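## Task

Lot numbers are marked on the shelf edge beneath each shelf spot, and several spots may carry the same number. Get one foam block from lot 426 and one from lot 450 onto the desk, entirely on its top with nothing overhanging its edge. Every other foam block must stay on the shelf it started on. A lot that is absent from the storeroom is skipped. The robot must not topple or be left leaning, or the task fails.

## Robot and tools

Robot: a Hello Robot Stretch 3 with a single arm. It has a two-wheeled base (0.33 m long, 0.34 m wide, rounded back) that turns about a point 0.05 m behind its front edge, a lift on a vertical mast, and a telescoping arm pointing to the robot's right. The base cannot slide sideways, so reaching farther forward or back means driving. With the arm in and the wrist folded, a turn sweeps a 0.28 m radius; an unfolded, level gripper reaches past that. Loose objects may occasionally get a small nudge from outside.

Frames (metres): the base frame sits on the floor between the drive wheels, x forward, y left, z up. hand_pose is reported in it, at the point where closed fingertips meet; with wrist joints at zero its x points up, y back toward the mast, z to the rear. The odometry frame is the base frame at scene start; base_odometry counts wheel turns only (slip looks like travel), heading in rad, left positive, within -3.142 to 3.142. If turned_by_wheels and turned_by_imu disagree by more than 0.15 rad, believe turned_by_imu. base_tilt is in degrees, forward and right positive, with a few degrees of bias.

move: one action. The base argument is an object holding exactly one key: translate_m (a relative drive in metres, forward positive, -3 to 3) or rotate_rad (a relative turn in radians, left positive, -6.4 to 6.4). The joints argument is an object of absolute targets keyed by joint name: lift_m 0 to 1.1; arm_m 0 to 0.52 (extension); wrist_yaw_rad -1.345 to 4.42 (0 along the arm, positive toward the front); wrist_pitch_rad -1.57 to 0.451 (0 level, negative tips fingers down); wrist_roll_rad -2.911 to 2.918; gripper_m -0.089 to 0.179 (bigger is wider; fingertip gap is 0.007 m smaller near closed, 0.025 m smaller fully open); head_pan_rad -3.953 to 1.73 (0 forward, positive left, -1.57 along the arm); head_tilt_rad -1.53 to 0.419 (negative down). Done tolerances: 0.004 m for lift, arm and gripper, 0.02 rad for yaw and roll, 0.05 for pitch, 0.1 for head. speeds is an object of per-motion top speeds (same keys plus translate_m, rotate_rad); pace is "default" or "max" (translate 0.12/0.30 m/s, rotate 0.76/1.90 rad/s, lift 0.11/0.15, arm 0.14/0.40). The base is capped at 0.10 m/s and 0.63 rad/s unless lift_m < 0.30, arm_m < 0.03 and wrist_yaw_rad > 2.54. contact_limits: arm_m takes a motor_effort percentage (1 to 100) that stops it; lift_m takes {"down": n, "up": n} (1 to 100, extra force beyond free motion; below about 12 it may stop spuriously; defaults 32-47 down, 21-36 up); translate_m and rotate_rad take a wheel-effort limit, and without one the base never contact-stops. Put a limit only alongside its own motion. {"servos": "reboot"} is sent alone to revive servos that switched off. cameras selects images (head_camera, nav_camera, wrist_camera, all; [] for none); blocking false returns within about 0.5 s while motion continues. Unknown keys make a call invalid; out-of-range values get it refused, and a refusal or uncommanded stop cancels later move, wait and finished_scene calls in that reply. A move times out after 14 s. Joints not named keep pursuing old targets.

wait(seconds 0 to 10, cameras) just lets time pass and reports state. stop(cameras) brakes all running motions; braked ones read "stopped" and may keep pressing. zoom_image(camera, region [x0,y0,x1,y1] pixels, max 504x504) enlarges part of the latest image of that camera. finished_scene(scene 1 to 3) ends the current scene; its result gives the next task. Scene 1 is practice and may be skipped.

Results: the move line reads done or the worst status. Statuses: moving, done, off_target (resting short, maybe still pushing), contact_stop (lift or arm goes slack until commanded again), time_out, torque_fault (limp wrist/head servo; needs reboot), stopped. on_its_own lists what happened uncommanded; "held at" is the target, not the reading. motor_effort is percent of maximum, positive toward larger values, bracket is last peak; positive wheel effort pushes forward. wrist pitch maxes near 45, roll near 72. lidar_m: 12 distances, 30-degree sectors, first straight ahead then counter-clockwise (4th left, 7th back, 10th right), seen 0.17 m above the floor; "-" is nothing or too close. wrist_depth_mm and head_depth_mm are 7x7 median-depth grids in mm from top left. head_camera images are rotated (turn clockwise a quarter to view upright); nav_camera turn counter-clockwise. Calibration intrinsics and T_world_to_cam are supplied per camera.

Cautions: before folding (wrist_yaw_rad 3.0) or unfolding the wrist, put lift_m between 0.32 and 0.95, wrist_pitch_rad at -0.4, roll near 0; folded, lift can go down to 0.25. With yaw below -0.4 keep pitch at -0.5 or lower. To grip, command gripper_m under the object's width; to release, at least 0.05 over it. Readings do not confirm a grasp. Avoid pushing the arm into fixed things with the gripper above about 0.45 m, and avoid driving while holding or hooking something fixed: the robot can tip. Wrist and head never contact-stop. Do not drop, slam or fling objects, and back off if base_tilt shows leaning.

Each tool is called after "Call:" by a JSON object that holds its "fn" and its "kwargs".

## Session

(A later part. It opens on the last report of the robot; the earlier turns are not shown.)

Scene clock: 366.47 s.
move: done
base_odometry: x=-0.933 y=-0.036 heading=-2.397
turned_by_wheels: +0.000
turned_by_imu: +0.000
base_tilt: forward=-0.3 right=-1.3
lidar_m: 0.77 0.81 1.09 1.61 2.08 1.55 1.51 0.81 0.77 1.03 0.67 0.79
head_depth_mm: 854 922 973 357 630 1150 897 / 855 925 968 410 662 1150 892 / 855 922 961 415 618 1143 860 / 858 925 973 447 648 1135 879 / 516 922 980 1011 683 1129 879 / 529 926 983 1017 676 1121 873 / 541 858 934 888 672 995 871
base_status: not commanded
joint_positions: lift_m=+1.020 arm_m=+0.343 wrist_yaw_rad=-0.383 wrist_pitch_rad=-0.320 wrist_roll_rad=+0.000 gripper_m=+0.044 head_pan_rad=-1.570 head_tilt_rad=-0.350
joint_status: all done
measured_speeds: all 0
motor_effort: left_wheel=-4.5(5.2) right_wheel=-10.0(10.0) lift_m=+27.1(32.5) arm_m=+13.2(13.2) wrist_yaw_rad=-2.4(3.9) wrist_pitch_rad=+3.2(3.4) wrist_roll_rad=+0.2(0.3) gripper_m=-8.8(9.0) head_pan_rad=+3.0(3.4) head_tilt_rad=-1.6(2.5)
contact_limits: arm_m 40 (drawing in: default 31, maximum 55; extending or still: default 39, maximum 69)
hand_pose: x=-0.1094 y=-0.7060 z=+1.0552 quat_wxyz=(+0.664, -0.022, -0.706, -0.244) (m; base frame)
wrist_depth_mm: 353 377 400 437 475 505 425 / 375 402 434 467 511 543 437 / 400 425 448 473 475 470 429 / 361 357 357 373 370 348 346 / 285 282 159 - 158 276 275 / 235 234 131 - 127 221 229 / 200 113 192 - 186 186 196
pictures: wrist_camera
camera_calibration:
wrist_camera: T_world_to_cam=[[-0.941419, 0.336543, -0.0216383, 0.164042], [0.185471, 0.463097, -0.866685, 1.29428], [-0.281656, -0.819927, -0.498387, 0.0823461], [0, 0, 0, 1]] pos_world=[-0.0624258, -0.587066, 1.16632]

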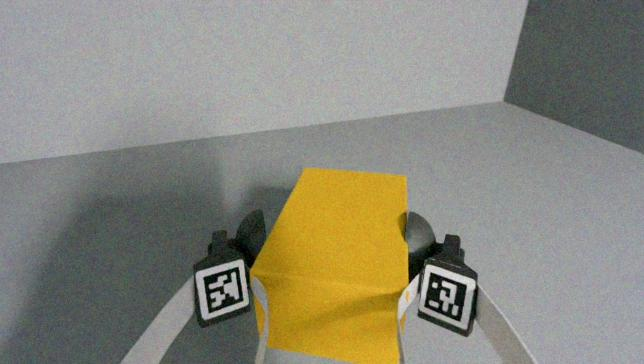

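Call:
{"fn": "move", "kwargs": {"joints": {"arm_m": 0.01, "lift_m": 1.035}, "speeds": {"arm_m": 0.25}, "cameras": []}}

Call:
{"fn": "move", "kwargs": {"base": {"rotate_rad": 2.146}, "joints": {"lift_m": 0.86, "wrist_yaw_rad": 0.0, "head_tilt_rad": -0.55, "head_pan_rad": -0.8}, "cameras": ["nav_camera", "wrist_camera"]}}

Scene clock: 394.80 s.
move: done
base_odometry: x=-0.933 y=-0.036 heading=-2.397
turned_by_wheels: +0.000
turned_by_imu: +0.000
base_tilt: forward=-0.4 right=-1.4
lidar_m: 0.77 0.81 1.09 1.61 2.09 1.55 1.51 0.81 0.77 1.03 0.67 0.80
head_depth_mm: 855 921 972 1028 - - - / 854 923 976 1022 801 - - / 856 923 978 1011 742 - - / 858 926 981 1013 692 1155 908 / 515 926 984 1017 683 1125 877 / 527 928 981 1019 676 1121 875 / 540 859 926 887 671 993 871
base_status: not commanded
joint_positions: lift_m=+1.035 arm_m=+0.010 wrist_yaw_rad=-0.383 wrist_pitch_rad=-0.320 wrist_roll_rad=+0.000 gripper_m=+0.044 head_pan_rad=-1.570 head_tilt_rad=-0.350
joint_status: all done
measured_speeds: all 0
motor_effort: left_wheel=-4.7(5.5) right_wheel=-9.2(9.9) lift_m=+28.9(32.2) arm_m=-11.9(14.7) wrist_yaw_rad=-2.7(4.4) wrist_pitch_rad=+3.3(3.4) wrist_roll_rad=+0.1(0.3) gripper_m=-8.5(9.3) head_pan_rad=+2.9(3.3) head_tilt_rad=-0.5(1.8)
hand_pose: x=-0.1094 y=-0.3735 z=+1.0702 quat_wxyz=(+0.664, -0.022, -0.706, -0.244) (m; base frame)
wrist_depth_mm: 620 665 714 755 729 547 428 / 663 696 747 746 733 557 466 / 540 532 529 524 519 520 515 / 396 392 390 428 447 569 - / 334 351 156 - 158 614 - / 744 862 131 - 127 643 869 / 700 113 697 - 700 727 -
pictures: none
No camera images: "cameras" was empty.

Scene clock: 399.30 s.
move: done
base_odometry: x=-0.933 y=-0.036 heading=-0.251
turned_by_wheels: +2.146
turned_by_imu: +2.111
base_tilt: forward=-0.2 right=-1.4
lidar_m: 2.02 1.54 1.51 0.78 0.77 1.03 0.67 0.79 0.77 0.81 1.09 1.61
head_depth_mm: 1323 1358 1392 1332 1462 1483 1304 / 1638 1672 1708 1324 1829 1575 1291 / 2137 2229 1999 1301 1926 1566 1290 / 3109 3253 1974 1285 1785 1514 1282 / 3200 3469 1945 1204 1974 1505 1279 / 3113 3409 2349 1261 1964 1535 1270 / 3059 3312 3596 2681 1951 1532 1261
base_status: done
joint_positions: lift_m=+0.860 arm_m=+0.010 wrist_yaw_rad=-0.002 wrist_pitch_rad=-0.320 wrist_roll_rad=+0.000 gripper_m=+0.044 head_pan_rad=-0.800 head_tilt_rad=-0.551
joint_status: all done
measured_speeds: all 0
motor_effort: left_wheel=-8.6(12.5) right_wheel=+9.0(13.3) lift_m=+23.2(28.4) arm_m=-7.5(12.6) wrist_yaw_rad=+1.0(5.3) wrist_pitch_rad=+3.2(3.4) wrist_roll_rad=-0.1(0.3) gripper_m=-8.7(9.2) head_pan_rad=-3.4(5.4) head_tilt_rad=+4.1(8.4)
hand_pose: x=-0.0221 y=-0.3906 z=+0.8952 quat_wxyz=(+0.698, +0.112, -0.698, -0.114) (m; base frame)
wrist_depth_mm: - 996 796 613 536 461 410 / - - 843 666 560 486 426 / 831 944 945 730 600 518 451 / - - - 749 630 542 475 / - - 157 - 158 584 500 / - - 131 - 127 593 528 / - 113 - - 803 624 568
pictures: nav_camera (sideways), wrist_camera
camera_calibration:
nav_camera: T_world_to_cam=[[0.361342, -0.3475, 0.865261, -1.08503], [-0.705073, -0.709069, 0.00967464, 0.0418838], [0.610167, -0.613568, -0.501229, 0.601825], [0, 0, 0, 1]] pos_world=[0.0543847, 0.0219104, 1.24008]
wrist_camera: T_world_to_cam=[[-0.999093, -0.0366872, -0.0216367, -0.0103888], [0.000450937, 0.498856, -0.866685, 1.00321], [0.0425898, -0.865908, -0.498387, 0.275034], [0, 0, 0, 1]] pos_world=[-0.0225454, -0.262687, 1.00632]

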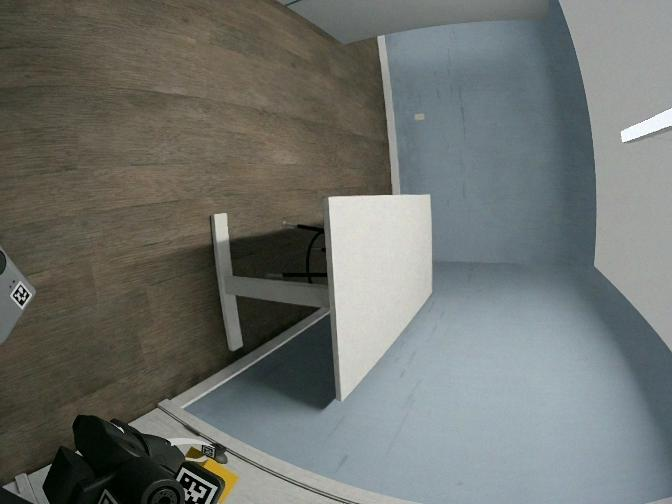

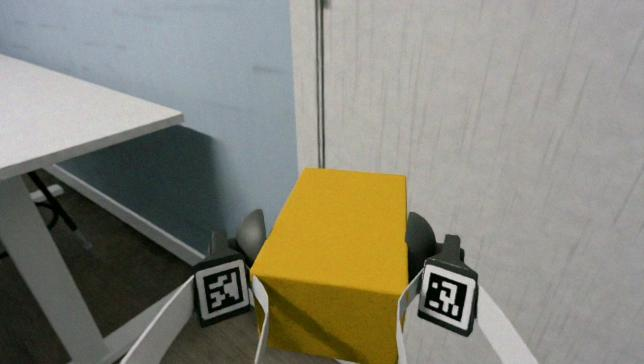

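Call:
{"fn": "move", "kwargs": {"base": {"translate_m": 1.33}, "cameras": []}}

Call:
{"fn": "move", "kwargs": {"base": {"rotate_rad": -0.547}, "joints": {"head_pan_rad": -1.57, "head_tilt_rad": -0.65, "lift_m": 0.83}, "cameras": ["head_camera", "wrist_camera"]}}

Scene clock: 448.13 s.
move: time_out
base_odometry: x=+0.355 y=-0.367 heading=-0.252
turned_by_wheels: +0.000
turned_by_imu: +0.000
base_tilt: forward=-0.2 right=-1.2
lidar_m: 1.04 0.79 0.78 0.82 1.18 1.69 2.00 1.56 1.03 0.99 1.61 2.61
head_depth_mm: 2409 2571 2696 1522 2047 1590 1304 / 2360 2608 2903 2698 2022 1576 1294 / 2316 2530 2810 2813 2012 1565 1286 / 2268 2482 2735 2792 1998 1565 1283 / 2208 2396 2658 2746 1984 1553 1276 / 2167 2372 2581 2700 1971 1540 1274 / 2110 2318 2527 2677 1932 1533 1263
base_status: translate_m time_out (by the wheels' count: +1.3300 of +1.3300)
joint_positions: lift_m=+0.860 arm_m=+0.010 wrist_yaw_rad=-0.002 wrist_pitch_rad=-0.320 wrist_roll_rad=+0.000 gripper_m=+0.044 head_pan_rad=-0.800 head_tilt_rad=-0.550
joint_status: not commanded
measured_speeds: all 0
motor_effort: left_wheel=-0.3(9.0) right_wheel=-0.7(14.9) lift_m=+26.3(26.6) arm_m=-7.8(12.9) wrist_yaw_rad=-0.2(3.1) wrist_pitch_rad=+3.3(3.4) wrist_roll_rad=+0.0(0.3) gripper_m=-8.8(9.2) head_pan_rad=-2.9(3.7) head_tilt_rad=+2.9(5.3)
hand_pose: x=-0.0221 y=-0.3906 z=+0.8952 quat_wxyz=(+0.698, +0.112, -0.698, -0.114) (m; base frame)
wrist_depth_mm: - - - - - - 980 / - - - - - - - / - - 931 803 780 775 771 / - - - 648 608 575 577 / - - 159 - 158 522 450 / - - 130 - 127 - 869 / - 113 - - - - -
pictures: none
No camera images: "cameras" was empty.

not run: a stop that you did not command came earlier in this reply.

Call:
{"fn": "move", "kwargs": {"base": {"rotate_rad": -0.547}, "joints": {"head_pan_rad": -1.57, "head_tilt_rad": -0.65, "lift_m": 0.82}, "cameras": ["head_camera", "wrist_camera"]}}

Scene clock: 454.13 s.
move: done
base_odometry: x=+0.355 y=-0.367 heading=-0.798
turned_by_wheels: -0.547
turned_by_imu: -0.539
base_tilt: forward=-0.3 right=-1.2
lidar_m: 2.61 1.06 0.80 0.78 0.82 1.15 1.70 2.00 1.56 1.03 0.99 1.60
head_depth_mm: 1258 1390 1554 1750 1829 1471 - / 1257 1394 1559 1779 1814 1461 - / 1262 1402 1502 1038 1683 526 - / 1266 1402 1485 1029 878 336 344 / 1269 1404 1466 1019 1718 1399 1209 / 1278 1415 1444 1013 1657 1431 1201 / 1275 1417 1423 999 1687 1386 1202
base_status: done
joint_positions: lift_m=+0.820 arm_m=+0.010 wrist_yaw_rad=-0.002 wrist_pitch_rad=-0.320 wrist_roll_rad=+0.000 gripper_m=+0.044 head_pan_rad=-1.577 head_tilt_rad=-0.650
joint_status: all done
measured_speeds: all 0
motor_effort: left_wheel=+8.1(11.7) right_wheel=-10.2(14.0) lift_m=+29.2(29.5) arm_m=-7.1(7.5) wrist_yaw_rad=+1.0(3.5) wrist_pitch_rad=+3.2(3.4) wrist_roll_rad=-0.1(0.3) gripper_m=-8.6(9.1) head_pan_rad=+3.7(5.9) head_tilt_rad=-5.6(8.6)
hand_pose: x=-0.0221 y=-0.3906 z=+0.8552 quat_wxyz=(+0.698, +0.112, -0.698, -0.114) (m; base frame)
wrist_depth_mm: - - - - - - - / - - - - - - - / 705 703 684 674 730 - - / - 564 562 557 531 - - / - - 157 - 158 - - / - - 131 - 127 - - / - 113 - - - - -
pictures: head_camera (sideways), wrist_camera
camera_calibration:
head_camera: T_world_to_cam=[[-0.0430545, 0.561907, -0.826079, 1.09045], [0.99736, -0.0242168, -0.068454, 0.0826374], [-0.0584697, -0.826846, -0.559381, 0.683907], [0, 0, 0, 1]] pos_world=[0.00451739, -0.0452446, 1.28902]
wrist_camera: T_world_to_cam=[[-0.999088, -0.0368147, -0.0216372, -0.0112733], [0.000387741, 0.498856, -0.866685, 0.968543], [0.0427006, -0.865902, -0.498387, 0.255103], [0, 0, 0, 1]] pos_world=[-0.0225316, -0.262685, 0.966318]

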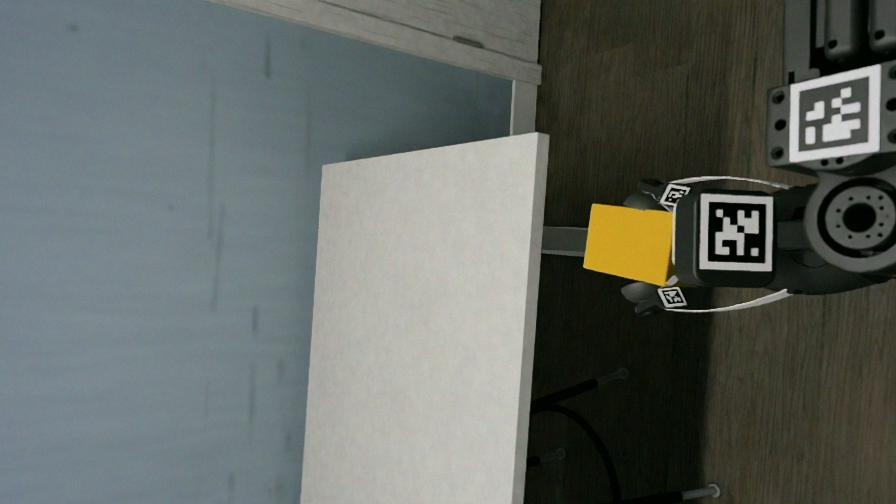

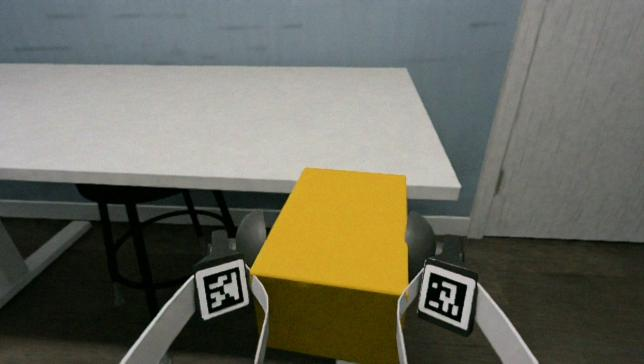

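Call:
{"fn": "move", "kwargs": {"base": {"translate_m": 0.22}, "joints": {"arm_m": 0.47, "lift_m": 0.81}, "contact_limits": {"arm_m": 40}, "cameras": []}}

Call:
{"fn": "move", "kwargs": {"joints": {"lift_m": 0.737}, "contact_limits": {"lift_m": {"down": 14}}, "cameras": ["wrist_camera"]}}

Call:
{"fn": "move", "kwargs": {"joints": {"lift_m": 0.718}, "speeds": {"lift_m": 0.03}, "contact_limits": {"lift_m": {"down": 13}}, "cameras": []}}

Scene clock: 478.57 s.
move: done
base_odometry: x=+0.509 y=-0.524 heading=-0.798
turned_by_wheels: +0.000
turned_by_imu: +0.000
base_tilt: forward=-0.2 right=-1.2
lidar_m: 2.39 1.05 0.79 0.77 0.81 1.13 1.91 2.07 1.07 1.07 0.91 2.26
head_depth_mm: 1260 1399 1538 1055 1647 296 - / 1265 1400 1496 560 379 326 1197 / 1266 1409 1503 626 1674 1455 1219 / 1271 1416 1477 890 1723 1441 1212 / 1280 1413 1455 1018 1659 1428 1209 / 1276 1422 1435 1006 1658 1428 1205 / 1287 1432 1412 996 1689 1417 1202
base_status: done
joint_positions: lift_m=+0.810 arm_m=+0.470 wrist_yaw_rad=-0.002 wrist_pitch_rad=-0.320 wrist_roll_rad=+0.000 gripper_m=+0.044 head_pan_rad=-1.570 head_tilt_rad=-0.650
joint_status: all done
measured_speeds: all 0
motor_effort: left_wheel=+8.4(11.1) right_wheel=+0.8(8.9) lift_m=+27.8(29.2) arm_m=+12.4(15.1) wrist_yaw_rad=+1.6(3.5) wrist_pitch_rad=+3.2(3.4) wrist_roll_rad=-0.1(0.3) gripper_m=-8.4(9.3) head_pan_rad=+3.0(4.0) head_tilt_rad=-4.6(6.2)
contact_limits: arm_m 40 (drawing in: default 31, maximum 55; extending or still: default 39, maximum 69)
hand_pose: x=-0.0221 y=-0.8506 z=+0.8452 quat_wxyz=(+0.698, +0.112, -0.698, -0.114) (m; base frame)
wrist_depth_mm: 801 785 780 760 749 739 708 / 857 843 835 828 800 779 776 / 657 667 646 646 635 632 804 / 483 485 476 533 489 466 465 / 381 378 156 - 158 374 368 / 315 314 131 - 127 300 307 / 268 104 252 - 250 248 262
pictures: none
No camera images: "cameras" was empty.

Scene clock: 480.07 s.
move: done
base_odometry: x=+0.509 y=-0.524 heading=-0.798
turned_by_wheels: +0.000
turned_by_imu: +0.000
base_tilt: forward=-0.3 right=-1.2
lidar_m: 2.39 1.05 0.79 0.77 0.81 1.14 1.92 2.06 1.07 1.07 0.91 2.26
head_depth_mm: 1263 1392 1545 1054 1707 1465 332 / 1261 1398 1496 1042 503 389 332 / 1269 1410 1496 663 1668 1421 1218 / 1275 1410 1481 694 1725 1452 1215 / 1283 1422 1460 1017 1655 1433 1209 / 1283 1425 1440 1005 1640 1422 1201 / 1298 1428 1420 999 1690 1416 1196
base_status: not commanded
joint_positions: lift_m=+0.737 arm_m=+0.470 wrist_yaw_rad=-0.002 wrist_pitch_rad=-0.320 wrist_roll_rad=+0.000 gripper_m=+0.044 head_pan_rad=-1.570 head_tilt_rad=-0.650
joint_status: all done
measured_speeds: all 0
motor_effort: left_wheel=+8.2(8.7) right_wheel=+0.9(1.4) lift_m=+23.5(27.3) arm_m=+11.5(12.9) wrist_yaw_rad=+0.7(2.8) wrist_pitch_rad=+3.3(3.4) wrist_roll_rad=+0.1(0.3) gripper_m=-8.8(9.2) head_pan_rad=+3.5(3.7) head_tilt_rad=-3.2(5.1)
contact_limits: arm_m 40 (drawing in: default 31, maximum 55; extending or still: default 39, maximum 69); lift_m down 14 (down: maximum 72; up: maximum 65)
hand_pose: x=-0.0221 y=-0.8506 z=+0.7722 quat_wxyz=(+0.698, +0.112, -0.698, -0.114) (m; base frame)
wrist_depth_mm: 803 786 788 760 741 732 717 / 714 703 693 679 672 663 753 / 449 447 445 441 431 432 428 / 332 328 326 343 334 319 319 / 261 259 159 - 153 254 253 / 215 215 131 - 127 204 210 / 183 113 177 - 171 170 180
pictures: wrist_camera
camera_calibration:
wrist_camera: T_world_to_cam=[[-0.999088, -0.0368149, -0.0216372, -0.0300041], [0.000387601, 0.498857, -0.866684, 1.12608], [0.0427007, -0.865902, -0.498387, -0.184578], [0, 0, 0, 1]] pos_world=[-0.0225316, -0.722685, 0.883318]

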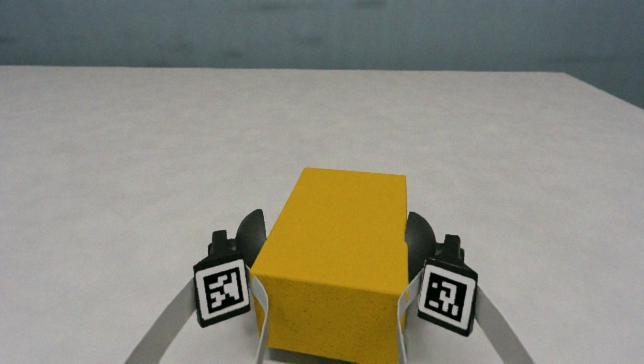

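Scene clock: 481.13 s.
move: done
base_odometry: x=+0.509 y=-0.524 heading=-0.798
turned_by_wheels: +0.000
turned_by_imu: +0.000
base_tilt: forward=-0.2 right=-1.2
lidar_m: 2.39 1.05 0.79 0.77 0.81 1.14 1.91 2.07 1.07 1.07 0.91 2.26
head_depth_mm: 1257 1395 1541 1056 1705 1466 1158 / 1264 1402 1488 1047 876 400 345 / 1271 1414 1502 672 1628 1412 1223 / 1275 1413 1475 767 1727 1441 1214 / 1277 1422 1455 1015 1655 1440 1202 / 1282 1424 1431 1008 1643 1424 1204 / 1290 1438 1416 998 1699 1421 1198
base_status: not commanded
joint_positions: lift_m=+0.718 arm_m=+0.470 wrist_yaw_rad=-0.002 wrist_pitch_rad=-0.320 wrist_roll_rad=+0.000 gripper_m=+0.044 head_pan_rad=-1.570 head_tilt_rad=-0.650
joint_status: all done
measured_speeds: all 0
motor_effort: left_wheel=+7.9(8.6) right_wheel=+1.2(1.8) lift_m=+24.0(26.0) arm_m=+10.8(11.8) wrist_yaw_rad=+1.0(3.0) wrist_pitch_rad=+3.3(3.4) wrist_roll_rad=+0.2(0.4) gripper_m=-8.2(9.1) head_pan_rad=+3.4(3.4) head_tilt_rad=-4.1(4.2)
contact_limits: arm_m 40 (drawing in: default 31, maximum 55; extending or still: default 39, maximum 69); lift_m down 13 (down: maximum 72; up: maximum 65)
hand_pose: x=-0.0221 y=-0.8506 z=+0.7532 quat_wxyz=(+0.698, +0.112, -0.698, -0.114) (m; base frame)
wrist_depth_mm: 810 793 782 759 746 736 729 / 623 622 603 598 591 588 646 / 397 393 388 387 381 380 375 / 292 290 289 303 300 284 281 / 230 229 160 - 158 225 224 / 190 190 131 - 127 180 186 / 162 113 156 - 155 151 159
pictures: none
No camera images: "cameras" was empty.

Call:
{"fn": "move", "kwargs": {"joints": {"lift_m": 0.709}, "speeds": {"lift_m": 0.03}, "contact_limits": {"lift_m": {"down": 13}}, "cameras": ["wrist_camera"]}}

Scene clock: 486.80 s.
move: done
base_odometry: x=+0.509 y=-0.524 heading=-0.798
turned_by_wheels: +0.000
turned_by_imu: +0.000
base_tilt: forward=-0.2 right=-1.3
lidar_m: 2.39 1.05 0.79 0.77 0.81 1.14 1.92 2.07 1.07 1.07 0.91 2.26
head_depth_mm: 1262 1401 1543 1055 1705 1473 1184 / 1264 1402 1496 1046 888 410 351 / 1275 1407 1498 688 1630 1415 1220 / 1271 1416 1479 777 1732 1445 1212 / 1281 1418 1460 1018 1666 1433 1208 / 1286 1429 1439 1008 1648 1434 1204 / 1288 1429 1416 1000 1695 1419 1198
base_status: not commanded
joint_positions: lift_m=+0.709 arm_m=+0.470 wrist_yaw_rad=-0.002 wrist_pitch_rad=-0.295 wrist_roll_rad=+0.000 gripper_m=+0.044 head_pan_rad=-1.570 head_tilt_rad=-0.650
joint_status: all done
measured_speeds: all 0
motor_effort: left_wheel=+8.4(8.6) right_wheel=+1.0(1.4) lift_m=+18.7(25.9) arm_m=+8.1(8.9) wrist_yaw_rad=+1.1(2.9) wrist_pitch_rad=-1.4(3.2) wrist_roll_rad=+0.0(0.2) gripper_m=-8.3(8.9) head_pan_rad=+2.6(3.5) head_tilt_rad=-2.7(3.4)
contact_limits: arm_m 40 (drawing in: default 31, maximum 55; extending or still: default 39, maximum 69); lift_m down 13 (down: maximum 72; up: maximum 65)
hand_pose: x=-0.0221 y=-0.8531 z=+0.7501 quat_wxyz=(+0.700, +0.103, -0.699, -0.105) (m; base frame)
wrist_depth_mm: 809 787 782 764 744 729 709 / 674 675 672 654 637 637 754 / 413 411 407 401 399 394 392 / 296 294 292 309 306 286 283 / 230 229 159 - 157 224 223 / 189 187 131 - 127 178 184 / 159 113 152 - 153 148 157
pictures: wrist_camera
camera_calibration:
wrist_camera: T_world_to_cam=[[-0.999088, -0.0373637, -0.020651, -0.0317834], [0.000326616, 0.47703, -0.878887, 1.09874], [0.0426896, -0.878092, -0.476583, -0.224512], [0, 0, 0, 1]] pos_world=[-0.0225289, -0.722461, 0.85801]

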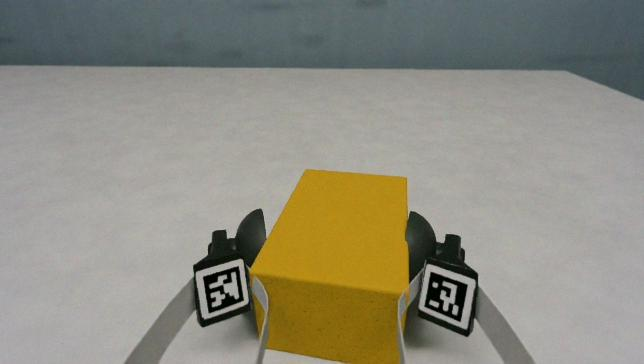

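Call:
{"fn": "move", "kwargs": {"joints": {"gripper_m": 0.13}, "cameras": []}}

Call:
{"fn": "move", "kwargs": {"joints": {"lift_m": 0.722, "gripper_m": 0.179}, "cameras": ["wrist_camera"]}}

Call:
{"fn": "move", "kwargs": {"joints": {"arm_m": 0.01, "lift_m": 0.8}, "speeds": {"arm_m": 0.3, "lift_m": 0.06}, "cameras": ["head_camera", "nav_camera"]}}

Scene clock: 493.83 s.
move: done
base_odometry: x=+0.509 y=-0.524 heading=-0.798
turned_by_wheels: +0.000
turned_by_imu: +0.000
base_tilt: forward=-0.3 right=-1.0
lidar_m: 2.39 1.05 0.79 0.77 0.81 1.14 1.91 2.06 1.07 1.07 0.91 2.26
head_depth_mm: 1260 1397 1541 1057 1701 1478 1182 / 1269 1403 1494 1046 886 411 351 / 1275 1411 1503 688 1629 1411 1217 / 1272 1410 1481 779 1712 1447 1215 / 1279 1417 1463 1014 1666 1431 1208 / 1282 1425 1440 1006 1647 1422 1202 / 1288 1434 1417 1000 1689 1412 1200
base_status: not commanded
joint_positions: lift_m=+0.709 arm_m=+0.470 wrist_yaw_rad=-0.002 wrist_pitch_rad=-0.313 wrist_roll_rad=+0.000 gripper_m=+0.130 head_pan_rad=-1.570 head_tilt_rad=-0.650
joint_status: all done
measured_speeds: all 0
motor_effort: left_wheel=+7.6(8.5) right_wheel=+0.8(1.5) lift_m=+29.8(30.0) arm_m=+6.1(7.4) wrist_yaw_rad=+1.4(2.7) wrist_pitch_rad=+1.8(2.0) wrist_roll_rad=-0.1(0.3) gripper_m=+0.5(81.7) head_pan_rad=+2.4(3.3) head_tilt_rad=-1.5(2.4)
contact_limits: arm_m 40 (drawing in: default 31, maximum 55; extending or still: default 39, maximum 69); lift_m down 13 (down: maximum 72; up: maximum 65)
hand_pose: x=-0.0221 y=-0.8514 z=+0.7460 quat_wxyz=(+0.699, +0.109, -0.698, -0.111) (m; base frame)
wrist_depth_mm: 812 789 779 765 739 720 708 / 610 596 588 587 577 572 563 / 382 379 375 375 367 367 362 / 279 276 275 - 273 270 268 / 219 218 208 - 205 204 212 / 187 123 173 - 172 124 176 / 99 132 152 143 147 143 146
pictures: none
No camera images: "cameras" was empty.

Scene clock: 494.87 s.
move: done
base_odometry: x=+0.509 y=-0.524 heading=-0.798
turned_by_wheels: +0.000
turned_by_imu: +0.000
base_tilt: forward=-0.2 right=-1.2
lidar_m: 2.39 1.05 0.79 0.77 0.81 1.14 1.91 2.06 1.07 1.07 0.91 2.27
head_depth_mm: 1260 1391 1536 1058 1704 1472 349 / 1265 1396 1500 1047 875 397 344 / 1265 1403 1491 667 1640 1415 1218 / 1274 1414 1480 767 1729 1444 1213 / 1278 1421 1460 975 1663 1436 1205 / 1282 1424 1435 1005 1648 1419 1202 / 1291 1432 1424 1002 1690 1421 1196
base_status: not commanded
joint_positions: lift_m=+0.722 arm_m=+0.470 wrist_yaw_rad=-0.002 wrist_pitch_rad=-0.313 wrist_roll_rad=+0.000 gripper_m=+0.179 head_pan_rad=-1.570 head_tilt_rad=-0.650
joint_status: all done
measured_speeds: all 0
motor_effort: left_wheel=+8.0(8.0) right_wheel=+1.1(1.6) lift_m=+29.4(30.7) arm_m=+4.8(6.2) wrist_yaw_rad=+1.7(2.6) wrist_pitch_rad=+2.0(2.1) wrist_roll_rad=+0.1(0.3) gripper_m=+0.7(83.2) head_pan_rad=+2.5(3.2) head_tilt_rad=-2.0(2.5)
contact_limits: arm_m 40 (drawing in: default 31, maximum 55; extending or still: default 39, maximum 69)
hand_pose: x=-0.0221 y=-0.8513 z=+0.7588 quat_wxyz=(+0.699, +0.110, -0.698, -0.111) (m; base frame)
wrist_depth_mm: 813 795 787 764 734 736 723 / 664 656 652 643 623 616 745 / 417 415 412 406 405 401 397 / 305 303 302 316 297 295 294 / 241 228 238 - 226 234 232 / 119 142 190 - 194 187 119 / 118 163 166 - 161 165 110
pictures: wrist_camera
camera_calibration:
wrist_camera: T_world_to_cam=[[-0.999088, -0.0369747, -0.0213558, -0.0306691], [0.000370054, 0.492632, -0.870238, 1.11231], [0.0426974, -0.869452, -0.492169, -0.199588], [0, 0, 0, 1]] pos_world=[-0.0225308, -0.722628, 0.86909]

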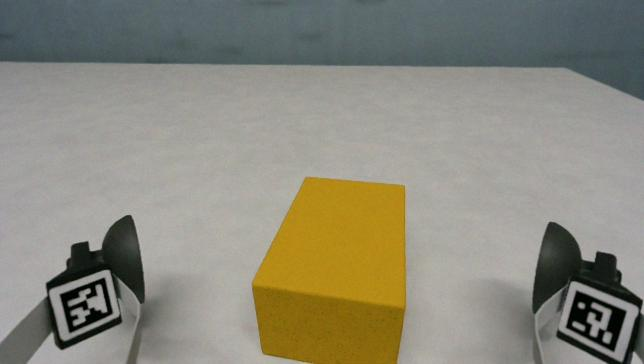

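Scene clock: 498.77 s.
move: done
base_odometry: x=+0.509 y=-0.524 heading=-0.798
turned_by_wheels: +0.000
turned_by_imu: +0.000
base_tilt: forward=-0.3 right=-1.0
lidar_m: 2.39 1.05 0.79 0.77 0.81 1.14 1.92 2.07 1.07 1.06 0.91 2.26
head_depth_mm: 1261 1401 1545 1051 1702 1463 1318 / 1264 1400 1497 1048 1644 1419 - / 1271 1407 1505 1037 1681 1413 386 / 1278 1405 1483 986 1719 356 349 / 1279 1414 1455 1020 1658 1362 1182 / 1279 1419 1440 1008 1647 1394 1199 / 1289 1432 1417 998 1700 1422 1199
base_status: not commanded
joint_positions: lift_m=+0.800 arm_m=+0.010 wrist_yaw_rad=-0.002 wrist_pitch_rad=-0.314 wrist_roll_rad=+0.000 gripper_m=+0.179 head_pan_rad=-1.570 head_tilt_rad=-0.650
joint_status: all done
measured_speeds: all 0
motor_effort: left_wheel=+7.5(8.0) right_wheel=+0.4(1.7) lift_m=+25.2(31.5) arm_m=-11.9(14.5) wrist_yaw_rad=+1.5(3.1) wrist_pitch_rad=+2.1(2.2) wrist_roll_rad=-0.1(0.3) gripper_m=+0.3(1.1) head_pan_rad=+2.3(3.1) head_tilt_rad=-0.2(2.0)
hand_pose: x=-0.0221 y=-0.3913 z=+0.8367 quat_wxyz=(+0.699, +0.110, -0.698, -0.112) (m; base frame)
wrist_depth_mm: - - - - - - - / - - - - 998 - - / 650 644 646 590 628 630 - / - - 798 - 518 519 514 / - - - - - - - / 119 142 - - - - 121 / 118 - - - - - 110
pictures: head_camera (sideways), nav_camera (sideways)
camera_calibration:
head_camera: T_world_to_cam=[[-0.0467768, 0.562277, -0.825625, 1.08988], [0.997499, -0.0175533, -0.0684689, 0.0826559], [-0.052991, -0.826763, -0.56005, 0.684743], [0, 0, 0, 1]] pos_world=[0.00481716, -0.0452436, 1.28898]
nav_camera: T_world_to_cam=[[0.0175548, -0.584145, 0.81146, -1.01278], [-0.999787, -0.0190489, 0.00791629, 0.0459719], [0.0108332, -0.811426, -0.584355, 0.713632], [0, 0, 0, 1]] pos_world=[0.0560104, -0.0116776, 1.23848]

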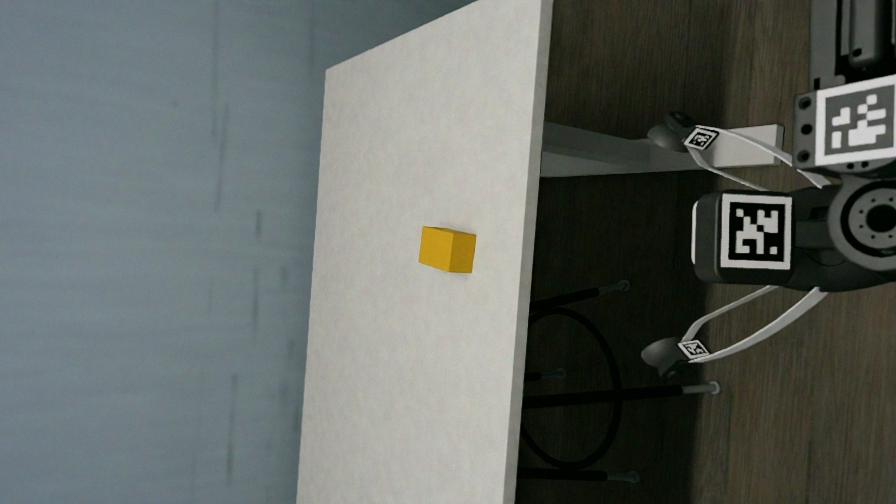

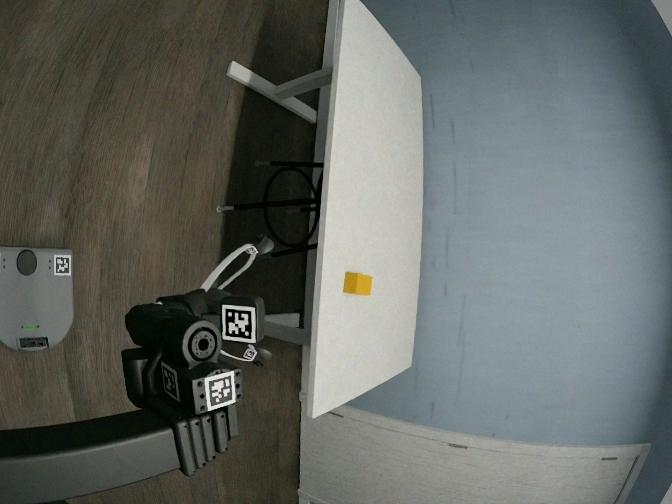

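Call:
{"fn": "move", "kwargs": {"base": {"translate_m": 0.38}, "joints": {"wrist_yaw_rad": 3.0, "wrist_pitch_rad": -0.4, "gripper_m": 0.0, "lift_m": 0.285, "head_pan_rad": 0.5, "head_tilt_rad": -0.4}, "pace": "max", "cameras": []}}

Call:
{"fn": "move", "kwargs": {"base": {"translate_m": 1.4}, "speeds": {"translate_m": 0.28}, "cameras": ["nav_camera"]}}

Scene clock: 529.23 s.
move: done
base_odometry: x=+0.774 y=-0.796 heading=-0.798
turned_by_wheels: +0.000
turned_by_imu: +0.000
base_tilt: forward=-0.3 right=-1.2
lidar_m: 2.01 1.03 0.77 0.75 0.79 1.12 2.30 2.08 1.15 0.88 1.24 2.07
head_depth_mm: 1708 1787 1891 1999 2109 1841 1452 / 1799 1883 2004 2127 2237 1831 1445 / 1896 2001 2121 2272 2370 1827 1440 / 1999 2132 2283 2413 2471 1810 1433 / 2111 2238 2402 2515 2222 1668 1418 / 934 987 1041 1113 1185 1272 1335 / 830 867 911 963 1016 1082 1155
base_status: done
joint_positions: lift_m=+0.285 arm_m=+0.010 wrist_yaw_rad=+2.998 wrist_pitch_rad=-0.414 wrist_roll_rad=+0.000 gripper_m=+0.000 head_pan_rad=+0.500 head_tilt_rad=-0.400
joint_status: all done
measured_speeds: all 0
motor_effort: left_wheel=+3.6(11.4) right_wheel=+4.6(11.1) lift_m=+29.5(29.7) arm_m=-1.7(8.3) wrist_yaw_rad=+2.5(8.0) wrist_pitch_rad=+2.1(4.0) wrist_roll_rad=+0.0(0.3) gripper_m=-0.9(83.6) head_pan_rad=-2.9(4.9) head_tilt_rad=-3.4(9.7)
hand_pose: x=+0.0111 y=+0.0677 z=+0.2986 quat_wxyz=(+0.195, +0.700, +0.095, +0.680) (m; base frame)
wrist_depth_mm: 737 147 739 764 764 789 795 / 806 158 805 839 850 852 865 / 878 172 850 909 899 922 901 / 760 703 692 741 740 729 724 / 630 608 224 153 602 600 600 / 527 528 231 130 501 512 515 / 291 281 126 271 276 446 443
pictures: none
No camera images: "cameras" was empty.

Scene clock: 536.83 s.
move: done
base_odometry: x=+1.751 y=-1.799 heading=-0.798
turned_by_wheels: +0.000
turned_by_imu: +0.001
base_tilt: forward=-0.3 right=-1.3
lidar_m: 0.62 0.65 0.91 2.17 0.90 1.03 3.26 1.67 1.38 1.60 0.84 0.63
head_depth_mm: 492 518 546 577 612 652 697 / 518 546 577 614 652 698 750 / 548 579 614 653 700 749 809 / 580 616 655 701 753 816 885 / 616 657 702 754 817 891 974 / 658 704 758 818 892 974 1079 / 705 759 819 892 978 1086 1208
base_status: done
joint_positions: lift_m=+0.285 arm_m=+0.010 wrist_yaw_rad=+2.998 wrist_pitch_rad=-0.414 wrist_roll_rad=+0.000 gripper_m=+0.000 head_pan_rad=+0.500 head_tilt_rad=-0.400
joint_status: not commanded
measured_speeds: all 0
motor_effort: left_wheel=+2.2(10.0) right_wheel=+7.5(12.3) lift_m=+25.3(29.5) arm_m=+8.3(8.4) wrist_yaw_rad=+2.0(3.1) wrist_pitch_rad=+2.0(2.2) wrist_roll_rad=+0.0(0.3) gripper_m=-1.1(1.7) head_pan_rad=-2.3(3.8) head_tilt_rad=-3.6(4.6)
hand_pose: x=+0.0111 y=+0.0677 z=+0.2986 quat_wxyz=(+0.195, +0.700, +0.095, +0.680) (m; base frame)
wrist_depth_mm: 680 146 - - - - 736 / 735 158 - - - - 747 / 795 174 856 962 931 926 749 / 757 711 690 744 733 723 699 / 622 595 224 153 603 600 600 / 533 528 232 130 502 512 508 / 289 281 125 271 277 444 448
pictures: nav_camera (sideways)
camera_calibration:
nav_camera: T_world_to_cam=[[0.312126, 0.189923, 0.930864, -1.17032], [0.493038, -0.869923, 0.0121699, 0.0313245], [0.812091, 0.455153, -0.365164, 0.423538], [0, 0, 0, 1]] pos_world=[0.0058906, 0.0567457, 1.24369]

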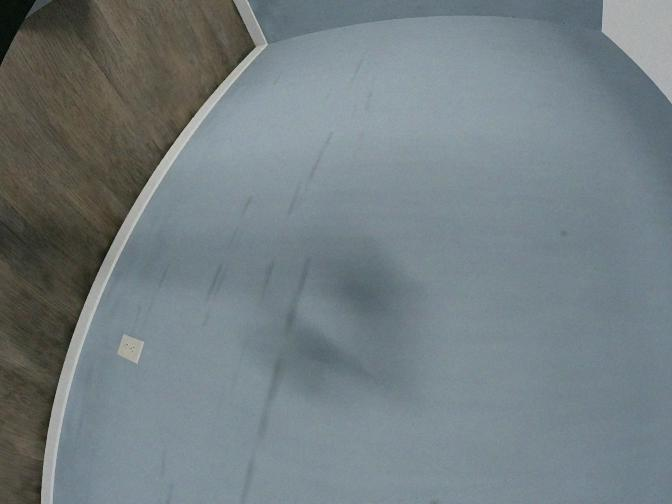

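Call:
{"fn": "move", "kwargs": {"base": {"rotate_rad": 1.599}, "joints": {"head_pan_rad": 0.9, "head_tilt_rad": -0.4}, "pace": "max", "cameras": []}}

Call:
{"fn": "move", "kwargs": {"base": {"translate_m": 1.78}, "joints": {"head_pan_rad": 1.7, "head_tilt_rad": -0.4}, "speeds": {"translate_m": 0.28}, "cameras": ["nav_camera", "head_camera"]}}

Scene clock: 556.77 s.
move: done
base_odometry: x=+1.751 y=-1.799 heading=+0.800
turned_by_wheels: +1.599
turned_by_imu: +1.567
base_tilt: forward=-0.3 right=-1.3
lidar_m: 2.17 0.81 1.04 3.34 1.97 1.38 1.60 0.84 0.63 0.62 0.65 0.93
head_depth_mm: 701 726 755 787 829 895 1012 / 777 809 844 886 931 978 1032 / 870 916 961 1010 1070 1134 1204 / 992 1049 1108 1181 1257 1350 1386 / 1155 1235 1323 1416 1541 1630 1425 / 1382 1494 1628 1770 1965 1784 1411 / 1713 1889 2093 2376 2301 1775 1405
base_status: done
joint_positions: lift_m=+0.285 arm_m=+0.010 wrist_yaw_rad=+2.998 wrist_pitch_rad=-0.414 wrist_roll_rad=+0.000 gripper_m=+0.000 head_pan_rad=+0.905 head_tilt_rad=-0.400
joint_status: all done
measured_speeds: all 0
motor_effort: left_wheel=-5.0(15.1) right_wheel=+6.8(13.9) lift_m=+27.6(28.1) arm_m=+0.5(12.4) wrist_yaw_rad=+2.5(2.9) wrist_pitch_rad=+2.1(2.2) wrist_roll_rad=+0.0(0.3) gripper_m=-0.9(1.5) head_pan_rad=-2.5(5.5) head_tilt_rad=-3.3(4.4)
hand_pose: x=+0.0111 y=+0.0676 z=+0.2986 quat_wxyz=(+0.195, +0.700, +0.095, +0.680) (m; base frame)
wrist_depth_mm: - 147 - - - - 849 / - 158 - - - - 859 / 969 172 861 957 929 929 843 / 774 701 686 750 735 720 730 / 623 600 225 154 612 603 600 / 529 522 232 130 504 509 511 / 291 281 125 272 277 445 441
pictures: none
No camera images: "cameras" was empty.

Scene clock: 565.73 s.
move: done
base_odometry: x=+2.991 y=-0.522 heading=+0.800
turned_by_wheels: +0.000
turned_by_imu: +0.002
base_tilt: forward=-0.2 right=-1.2
lidar_m: 0.39 0.41 0.59 1.90 1.45 0.70 2.33 0.96 0.73 0.71 0.53 0.40
head_depth_mm: 2794 2455 2198 1974 1810 1657 1400 / 3496 3676 3907 3662 2533 1837 1445 / 3530 3754 - 3962 2484 1826 1440 / 3576 3796 3983 3610 2477 1814 1429 / 2411 2835 2329 2421 2444 1795 1422 / 1931 2051 2154 2249 2159 1730 1413 / 1850 1263 1332 1406 - - -
base_status: done
joint_positions: lift_m=+0.285 arm_m=+0.010 wrist_yaw_rad=+2.998 wrist_pitch_rad=-0.414 wrist_roll_rad=+0.000 gripper_m=+0.000 head_pan_rad=+1.700 head_tilt_rad=-0.400
joint_status: all done
measured_speeds: all 0
motor_effort: left_wheel=+5.6(10.6) right_wheel=+5.1(15.0) lift_m=+29.0(30.3) arm_m=-9.1(12.9) wrist_yaw_rad=+2.5(3.2) wrist_pitch_rad=+2.0(2.2) wrist_roll_rad=+0.0(0.3) gripper_m=-1.0(1.8) head_pan_rad=-3.1(6.4) head_tilt_rad=-2.4(4.0)
hand_pose: x=+0.0111 y=+0.0677 z=+0.2986 quat_wxyz=(+0.195, +0.700, +0.095, +0.680) (m; base frame)
wrist_depth_mm: - 147 - - - 700 476 / - 158 - - - 714 485 / 890 172 867 963 955 707 486 / 766 694 689 736 732 678 495 / 626 602 224 154 604 606 479 / 530 530 232 130 501 517 485 / 291 283 125 271 277 447 442
pictures: head_camera (sideways), nav_camera (sideways)
camera_calibration:
head_camera: T_world_to_cam=[[0.0897463, -0.331587, -0.939146, 1.23713], [-0.993656, -0.0939799, -0.0617736, 0.0861067], [-0.0677776, 0.938732, -0.337918, 0.395789], [0, 0, 0, 1]] pos_world=[0.00135834, 0.046768, 1.30091]
nav_camera: T_world_to_cam=[[-0.0639267, 0.359818, 0.93083, -1.16798], [0.989457, 0.144312, 0.0121685, 0.0282982], [-0.129951, 0.921795, -0.36525, 0.429395], [0, 0, 0, 1]] pos_world=[-0.0468645, 0.0203616, 1.24368]

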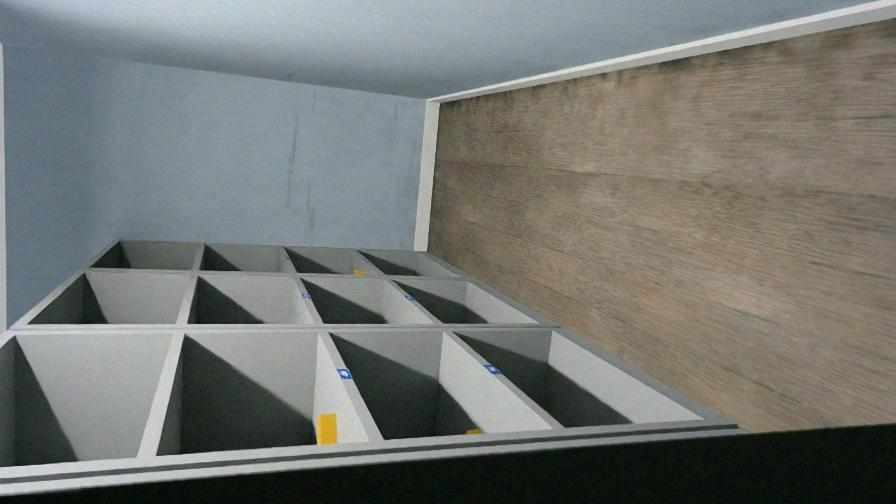

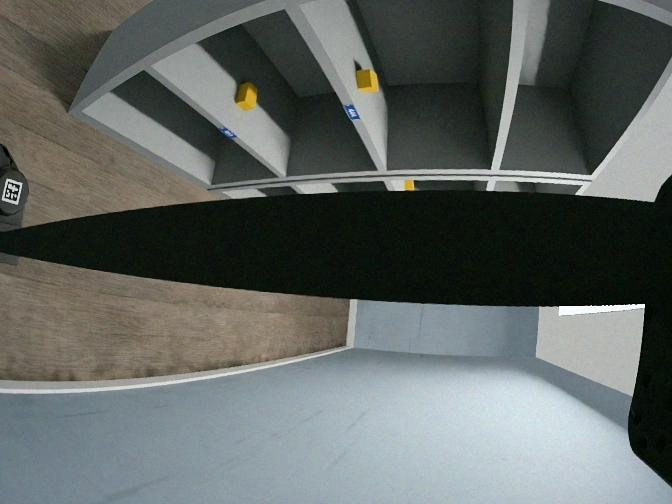

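Call:
{"fn": "zoom_image", "kwargs": {"camera": "head_camera", "region": [330, 360, 362, 390]}}

Call:
{"fn": "zoom_image", "kwargs": {"camera": "head_camera", "region": [474, 355, 510, 385]}}

Call:
{"fn": "zoom_image", "kwargs": {"camera": "head_camera", "region": [295, 283, 320, 308]}}

Call:
{"fn": "zoom_image", "kwargs": {"camera": "head_camera", "region": [396, 285, 421, 310]}}

Scaled by 15.750 from the camera's 896x504 image, which has a finer 1280x720 frame.

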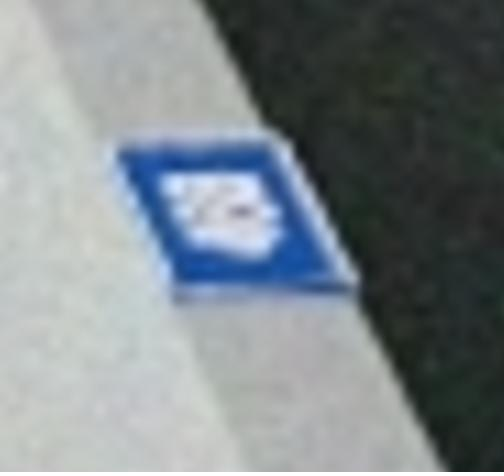

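Scaled by 14.000 from the camera's 896x504 image, which has a finer 1280x720 frame.

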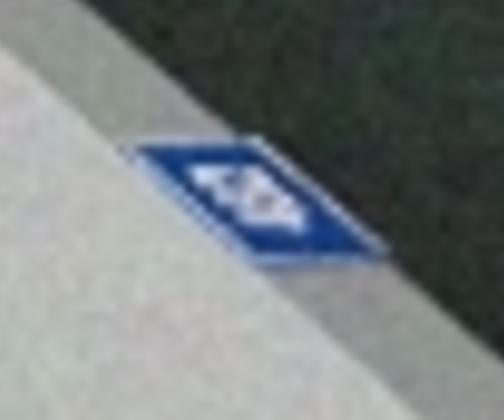

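Scaled by 20.160 from the camera's 896x504 image, which has a finer 1280x720 frame.

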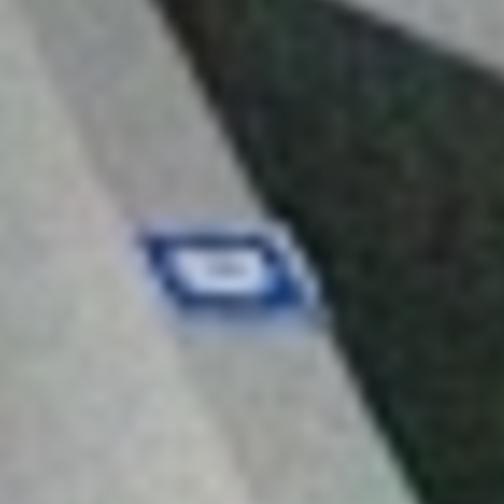

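Scaled by 20.160 from the camera's 896x504 image, which has a finer 1280x720 frame.

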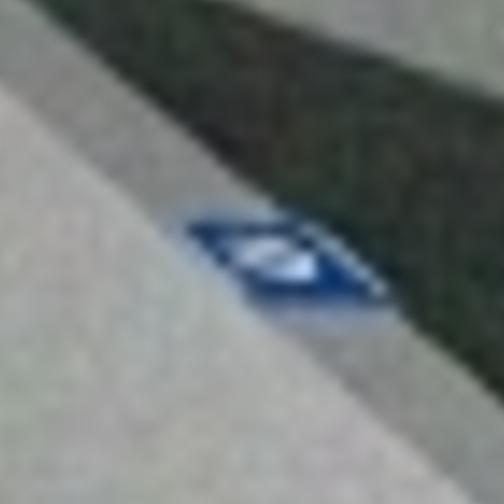

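Call:
{"fn": "move", "kwargs": {"base": {"rotate_rad": -1.599}, "joints": {"head_pan_rad": -1.9, "head_tilt_rad": -0.45}, "pace": "max", "cameras": []}}

Call:
{"fn": "move", "kwargs": {"base": {"translate_m": -0.9}, "speeds": {"translate_m": 0.28}, "cameras": ["nav_camera", "head_camera"]}}

Scene clock: 604.83 s.
move: done
base_odometry: x=+2.991 y=-0.522 heading=-0.798
turned_by_wheels: -1.599
turned_by_imu: -1.568
base_tilt: forward=-0.4 right=-1.2
lidar_m: 0.71 0.54 0.40 0.39 0.41 0.59 1.84 1.35 0.70 2.39 0.96 0.72
head_depth_mm: 669 1122 1204 911 1379 1069 1314 / 570 613 675 778 1355 1023 1307 / 686 711 741 771 810 895 1002 / 907 955 1008 1066 1130 1203 1269 / 2983 3197 3396 3239 2271 1694 1366 / 2872 3070 3299 3352 2262 1702 1361 / 2796 2988 3175 3326 2231 1675 1357
base_status: done
joint_positions: lift_m=+0.285 arm_m=+0.010 wrist_yaw_rad=+2.998 wrist_pitch_rad=-0.414 wrist_roll_rad=+0.000 gripper_m=+0.000 head_pan_rad=-1.908 head_tilt_rad=-0.450
joint_status: all done
measured_speeds: translate_m=+0.000 rotate_rad=+0.000 lift_m=+0.000 arm_m=+0.000 wrist_yaw_rad=+0.000 wrist_pitch_rad=+0.000 wrist_roll_rad=+0.000 head_pan_rad=+0.024 head_tilt_rad=+0.000
motor_effort: left_wheel=+4.6(15.2) right_wheel=-8.3(14.3) lift_m=+28.2(28.9) arm_m=-11.0(13.0) wrist_yaw_rad=+0.9(3.1) wrist_pitch_rad=+2.1(2.2) wrist_roll_rad=+0.1(0.3) gripper_m=-1.0(1.5) head_pan_rad=+3.7(5.2) head_tilt_rad=-4.0(6.2)
hand_pose: x=+0.0111 y=+0.0677 z=+0.2986 quat_wxyz=(+0.195, +0.700, +0.095, +0.680) (m; base frame)
wrist_depth_mm: 397 146 407 416 424 430 433 / 435 158 440 455 459 467 475 / 474 176 473 497 507 513 521 / 522 508 518 551 555 574 575 / 561 569 224 154 592 598 600 / 527 528 232 130 499 520 508 / 290 283 125 272 276 446 447
pictures: none
No camera images: "cameras" was empty.

Scene clock: 610.67 s.
move: done
base_odometry: x=+2.363 y=+0.123 heading=-0.798
turned_by_wheels: +0.000
turned_by_imu: +0.000
base_tilt: forward=-0.4 right=-1.1
lidar_m: 1.45 0.59 0.44 0.43 0.45 0.64 2.02 1.37 0.65 1.04 0.79 1.64
head_depth_mm: 545 586 1149 791 1362 1028 1308 / 525 568 616 675 751 924 1238 / 601 678 706 716 756 837 903 / 619 917 966 812 1008 977 889 / 635 932 1006 804 1179 1006 855 / 654 908 974 796 1152 1000 826 / 674 878 943 785 1106 991 798
base_status: done
joint_positions: lift_m=+0.285 arm_m=+0.010 wrist_yaw_rad=+2.998 wrist_pitch_rad=-0.414 wrist_roll_rad=+0.000 gripper_m=+0.000 head_pan_rad=-1.900 head_tilt_rad=-0.450
joint_status: not commanded
measured_speeds: all 0
motor_effort: left_wheel=-1.1(11.6) right_wheel=-12.3(13.8) lift_m=+27.5(28.9) arm_m=-6.7(11.6) wrist_yaw_rad=+1.8(3.3) wrist_pitch_rad=+2.1(2.2) wrist_roll_rad=+0.0(0.3) gripper_m=-1.2(1.6) head_pan_rad=+3.7(4.2) head_tilt_rad=-3.3(4.2)
hand_pose: x=+0.0111 y=+0.0677 z=+0.2986 quat_wxyz=(+0.195, +0.700, +0.095, +0.680) (m; base frame)
wrist_depth_mm: 432 147 443 450 457 470 478 / 474 158 473 488 501 510 520 / 513 176 513 543 551 562 560 / 567 544 564 586 593 601 608 / 600 598 224 153 607 604 599 / 526 528 232 130 506 510 507 / 290 281 125 271 276 449 445
pictures: head_camera (sideways), nav_camera (sideways)
camera_calibration:
head_camera: T_world_to_cam=[[0.0813024, 0.381141, -0.920935, 1.21341], [0.933679, -0.352449, -0.0634382, 0.076513], [-0.348761, -0.8547, -0.384518, 0.458149], [0, 0, 0, 1]] pos_world=[-0.0103072, -0.0439345, 1.29849]
nav_camera: T_world_to_cam=[[-0.116804, -0.394609, 0.911395, -1.14229], [-0.951363, 0.307864, 0.0113704, 0.0411771], [-0.285072, -0.865739, -0.411376, 0.490368], [0, 0, 0, 1]] pos_world=[0.0455401, -0.0389064, 1.24234]

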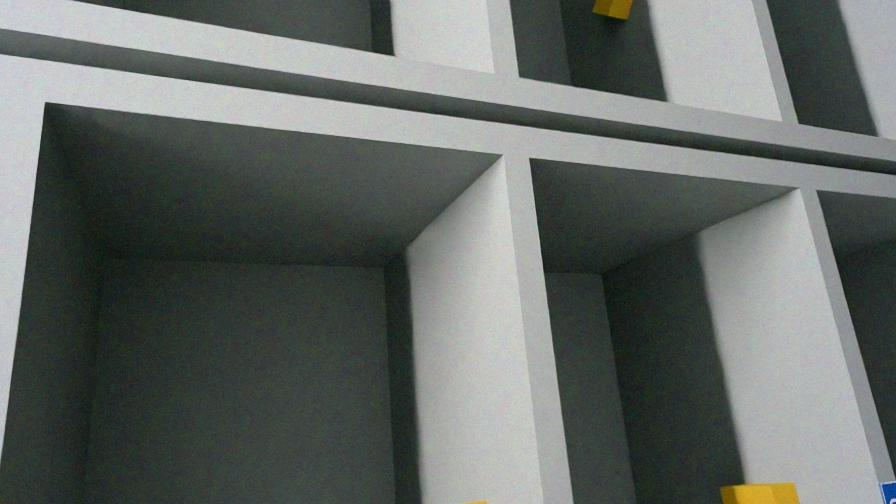

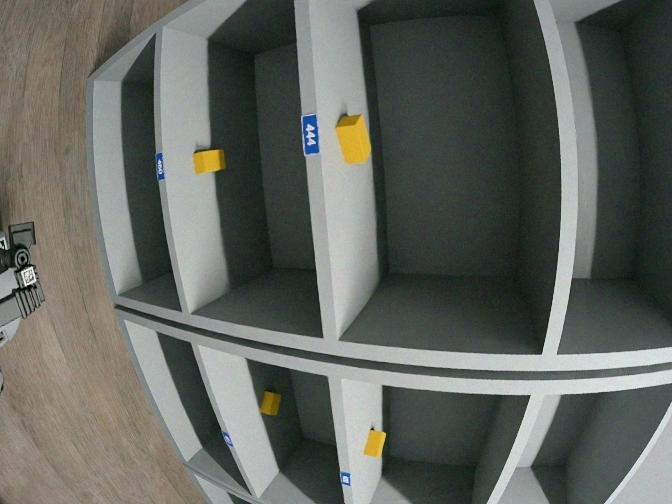

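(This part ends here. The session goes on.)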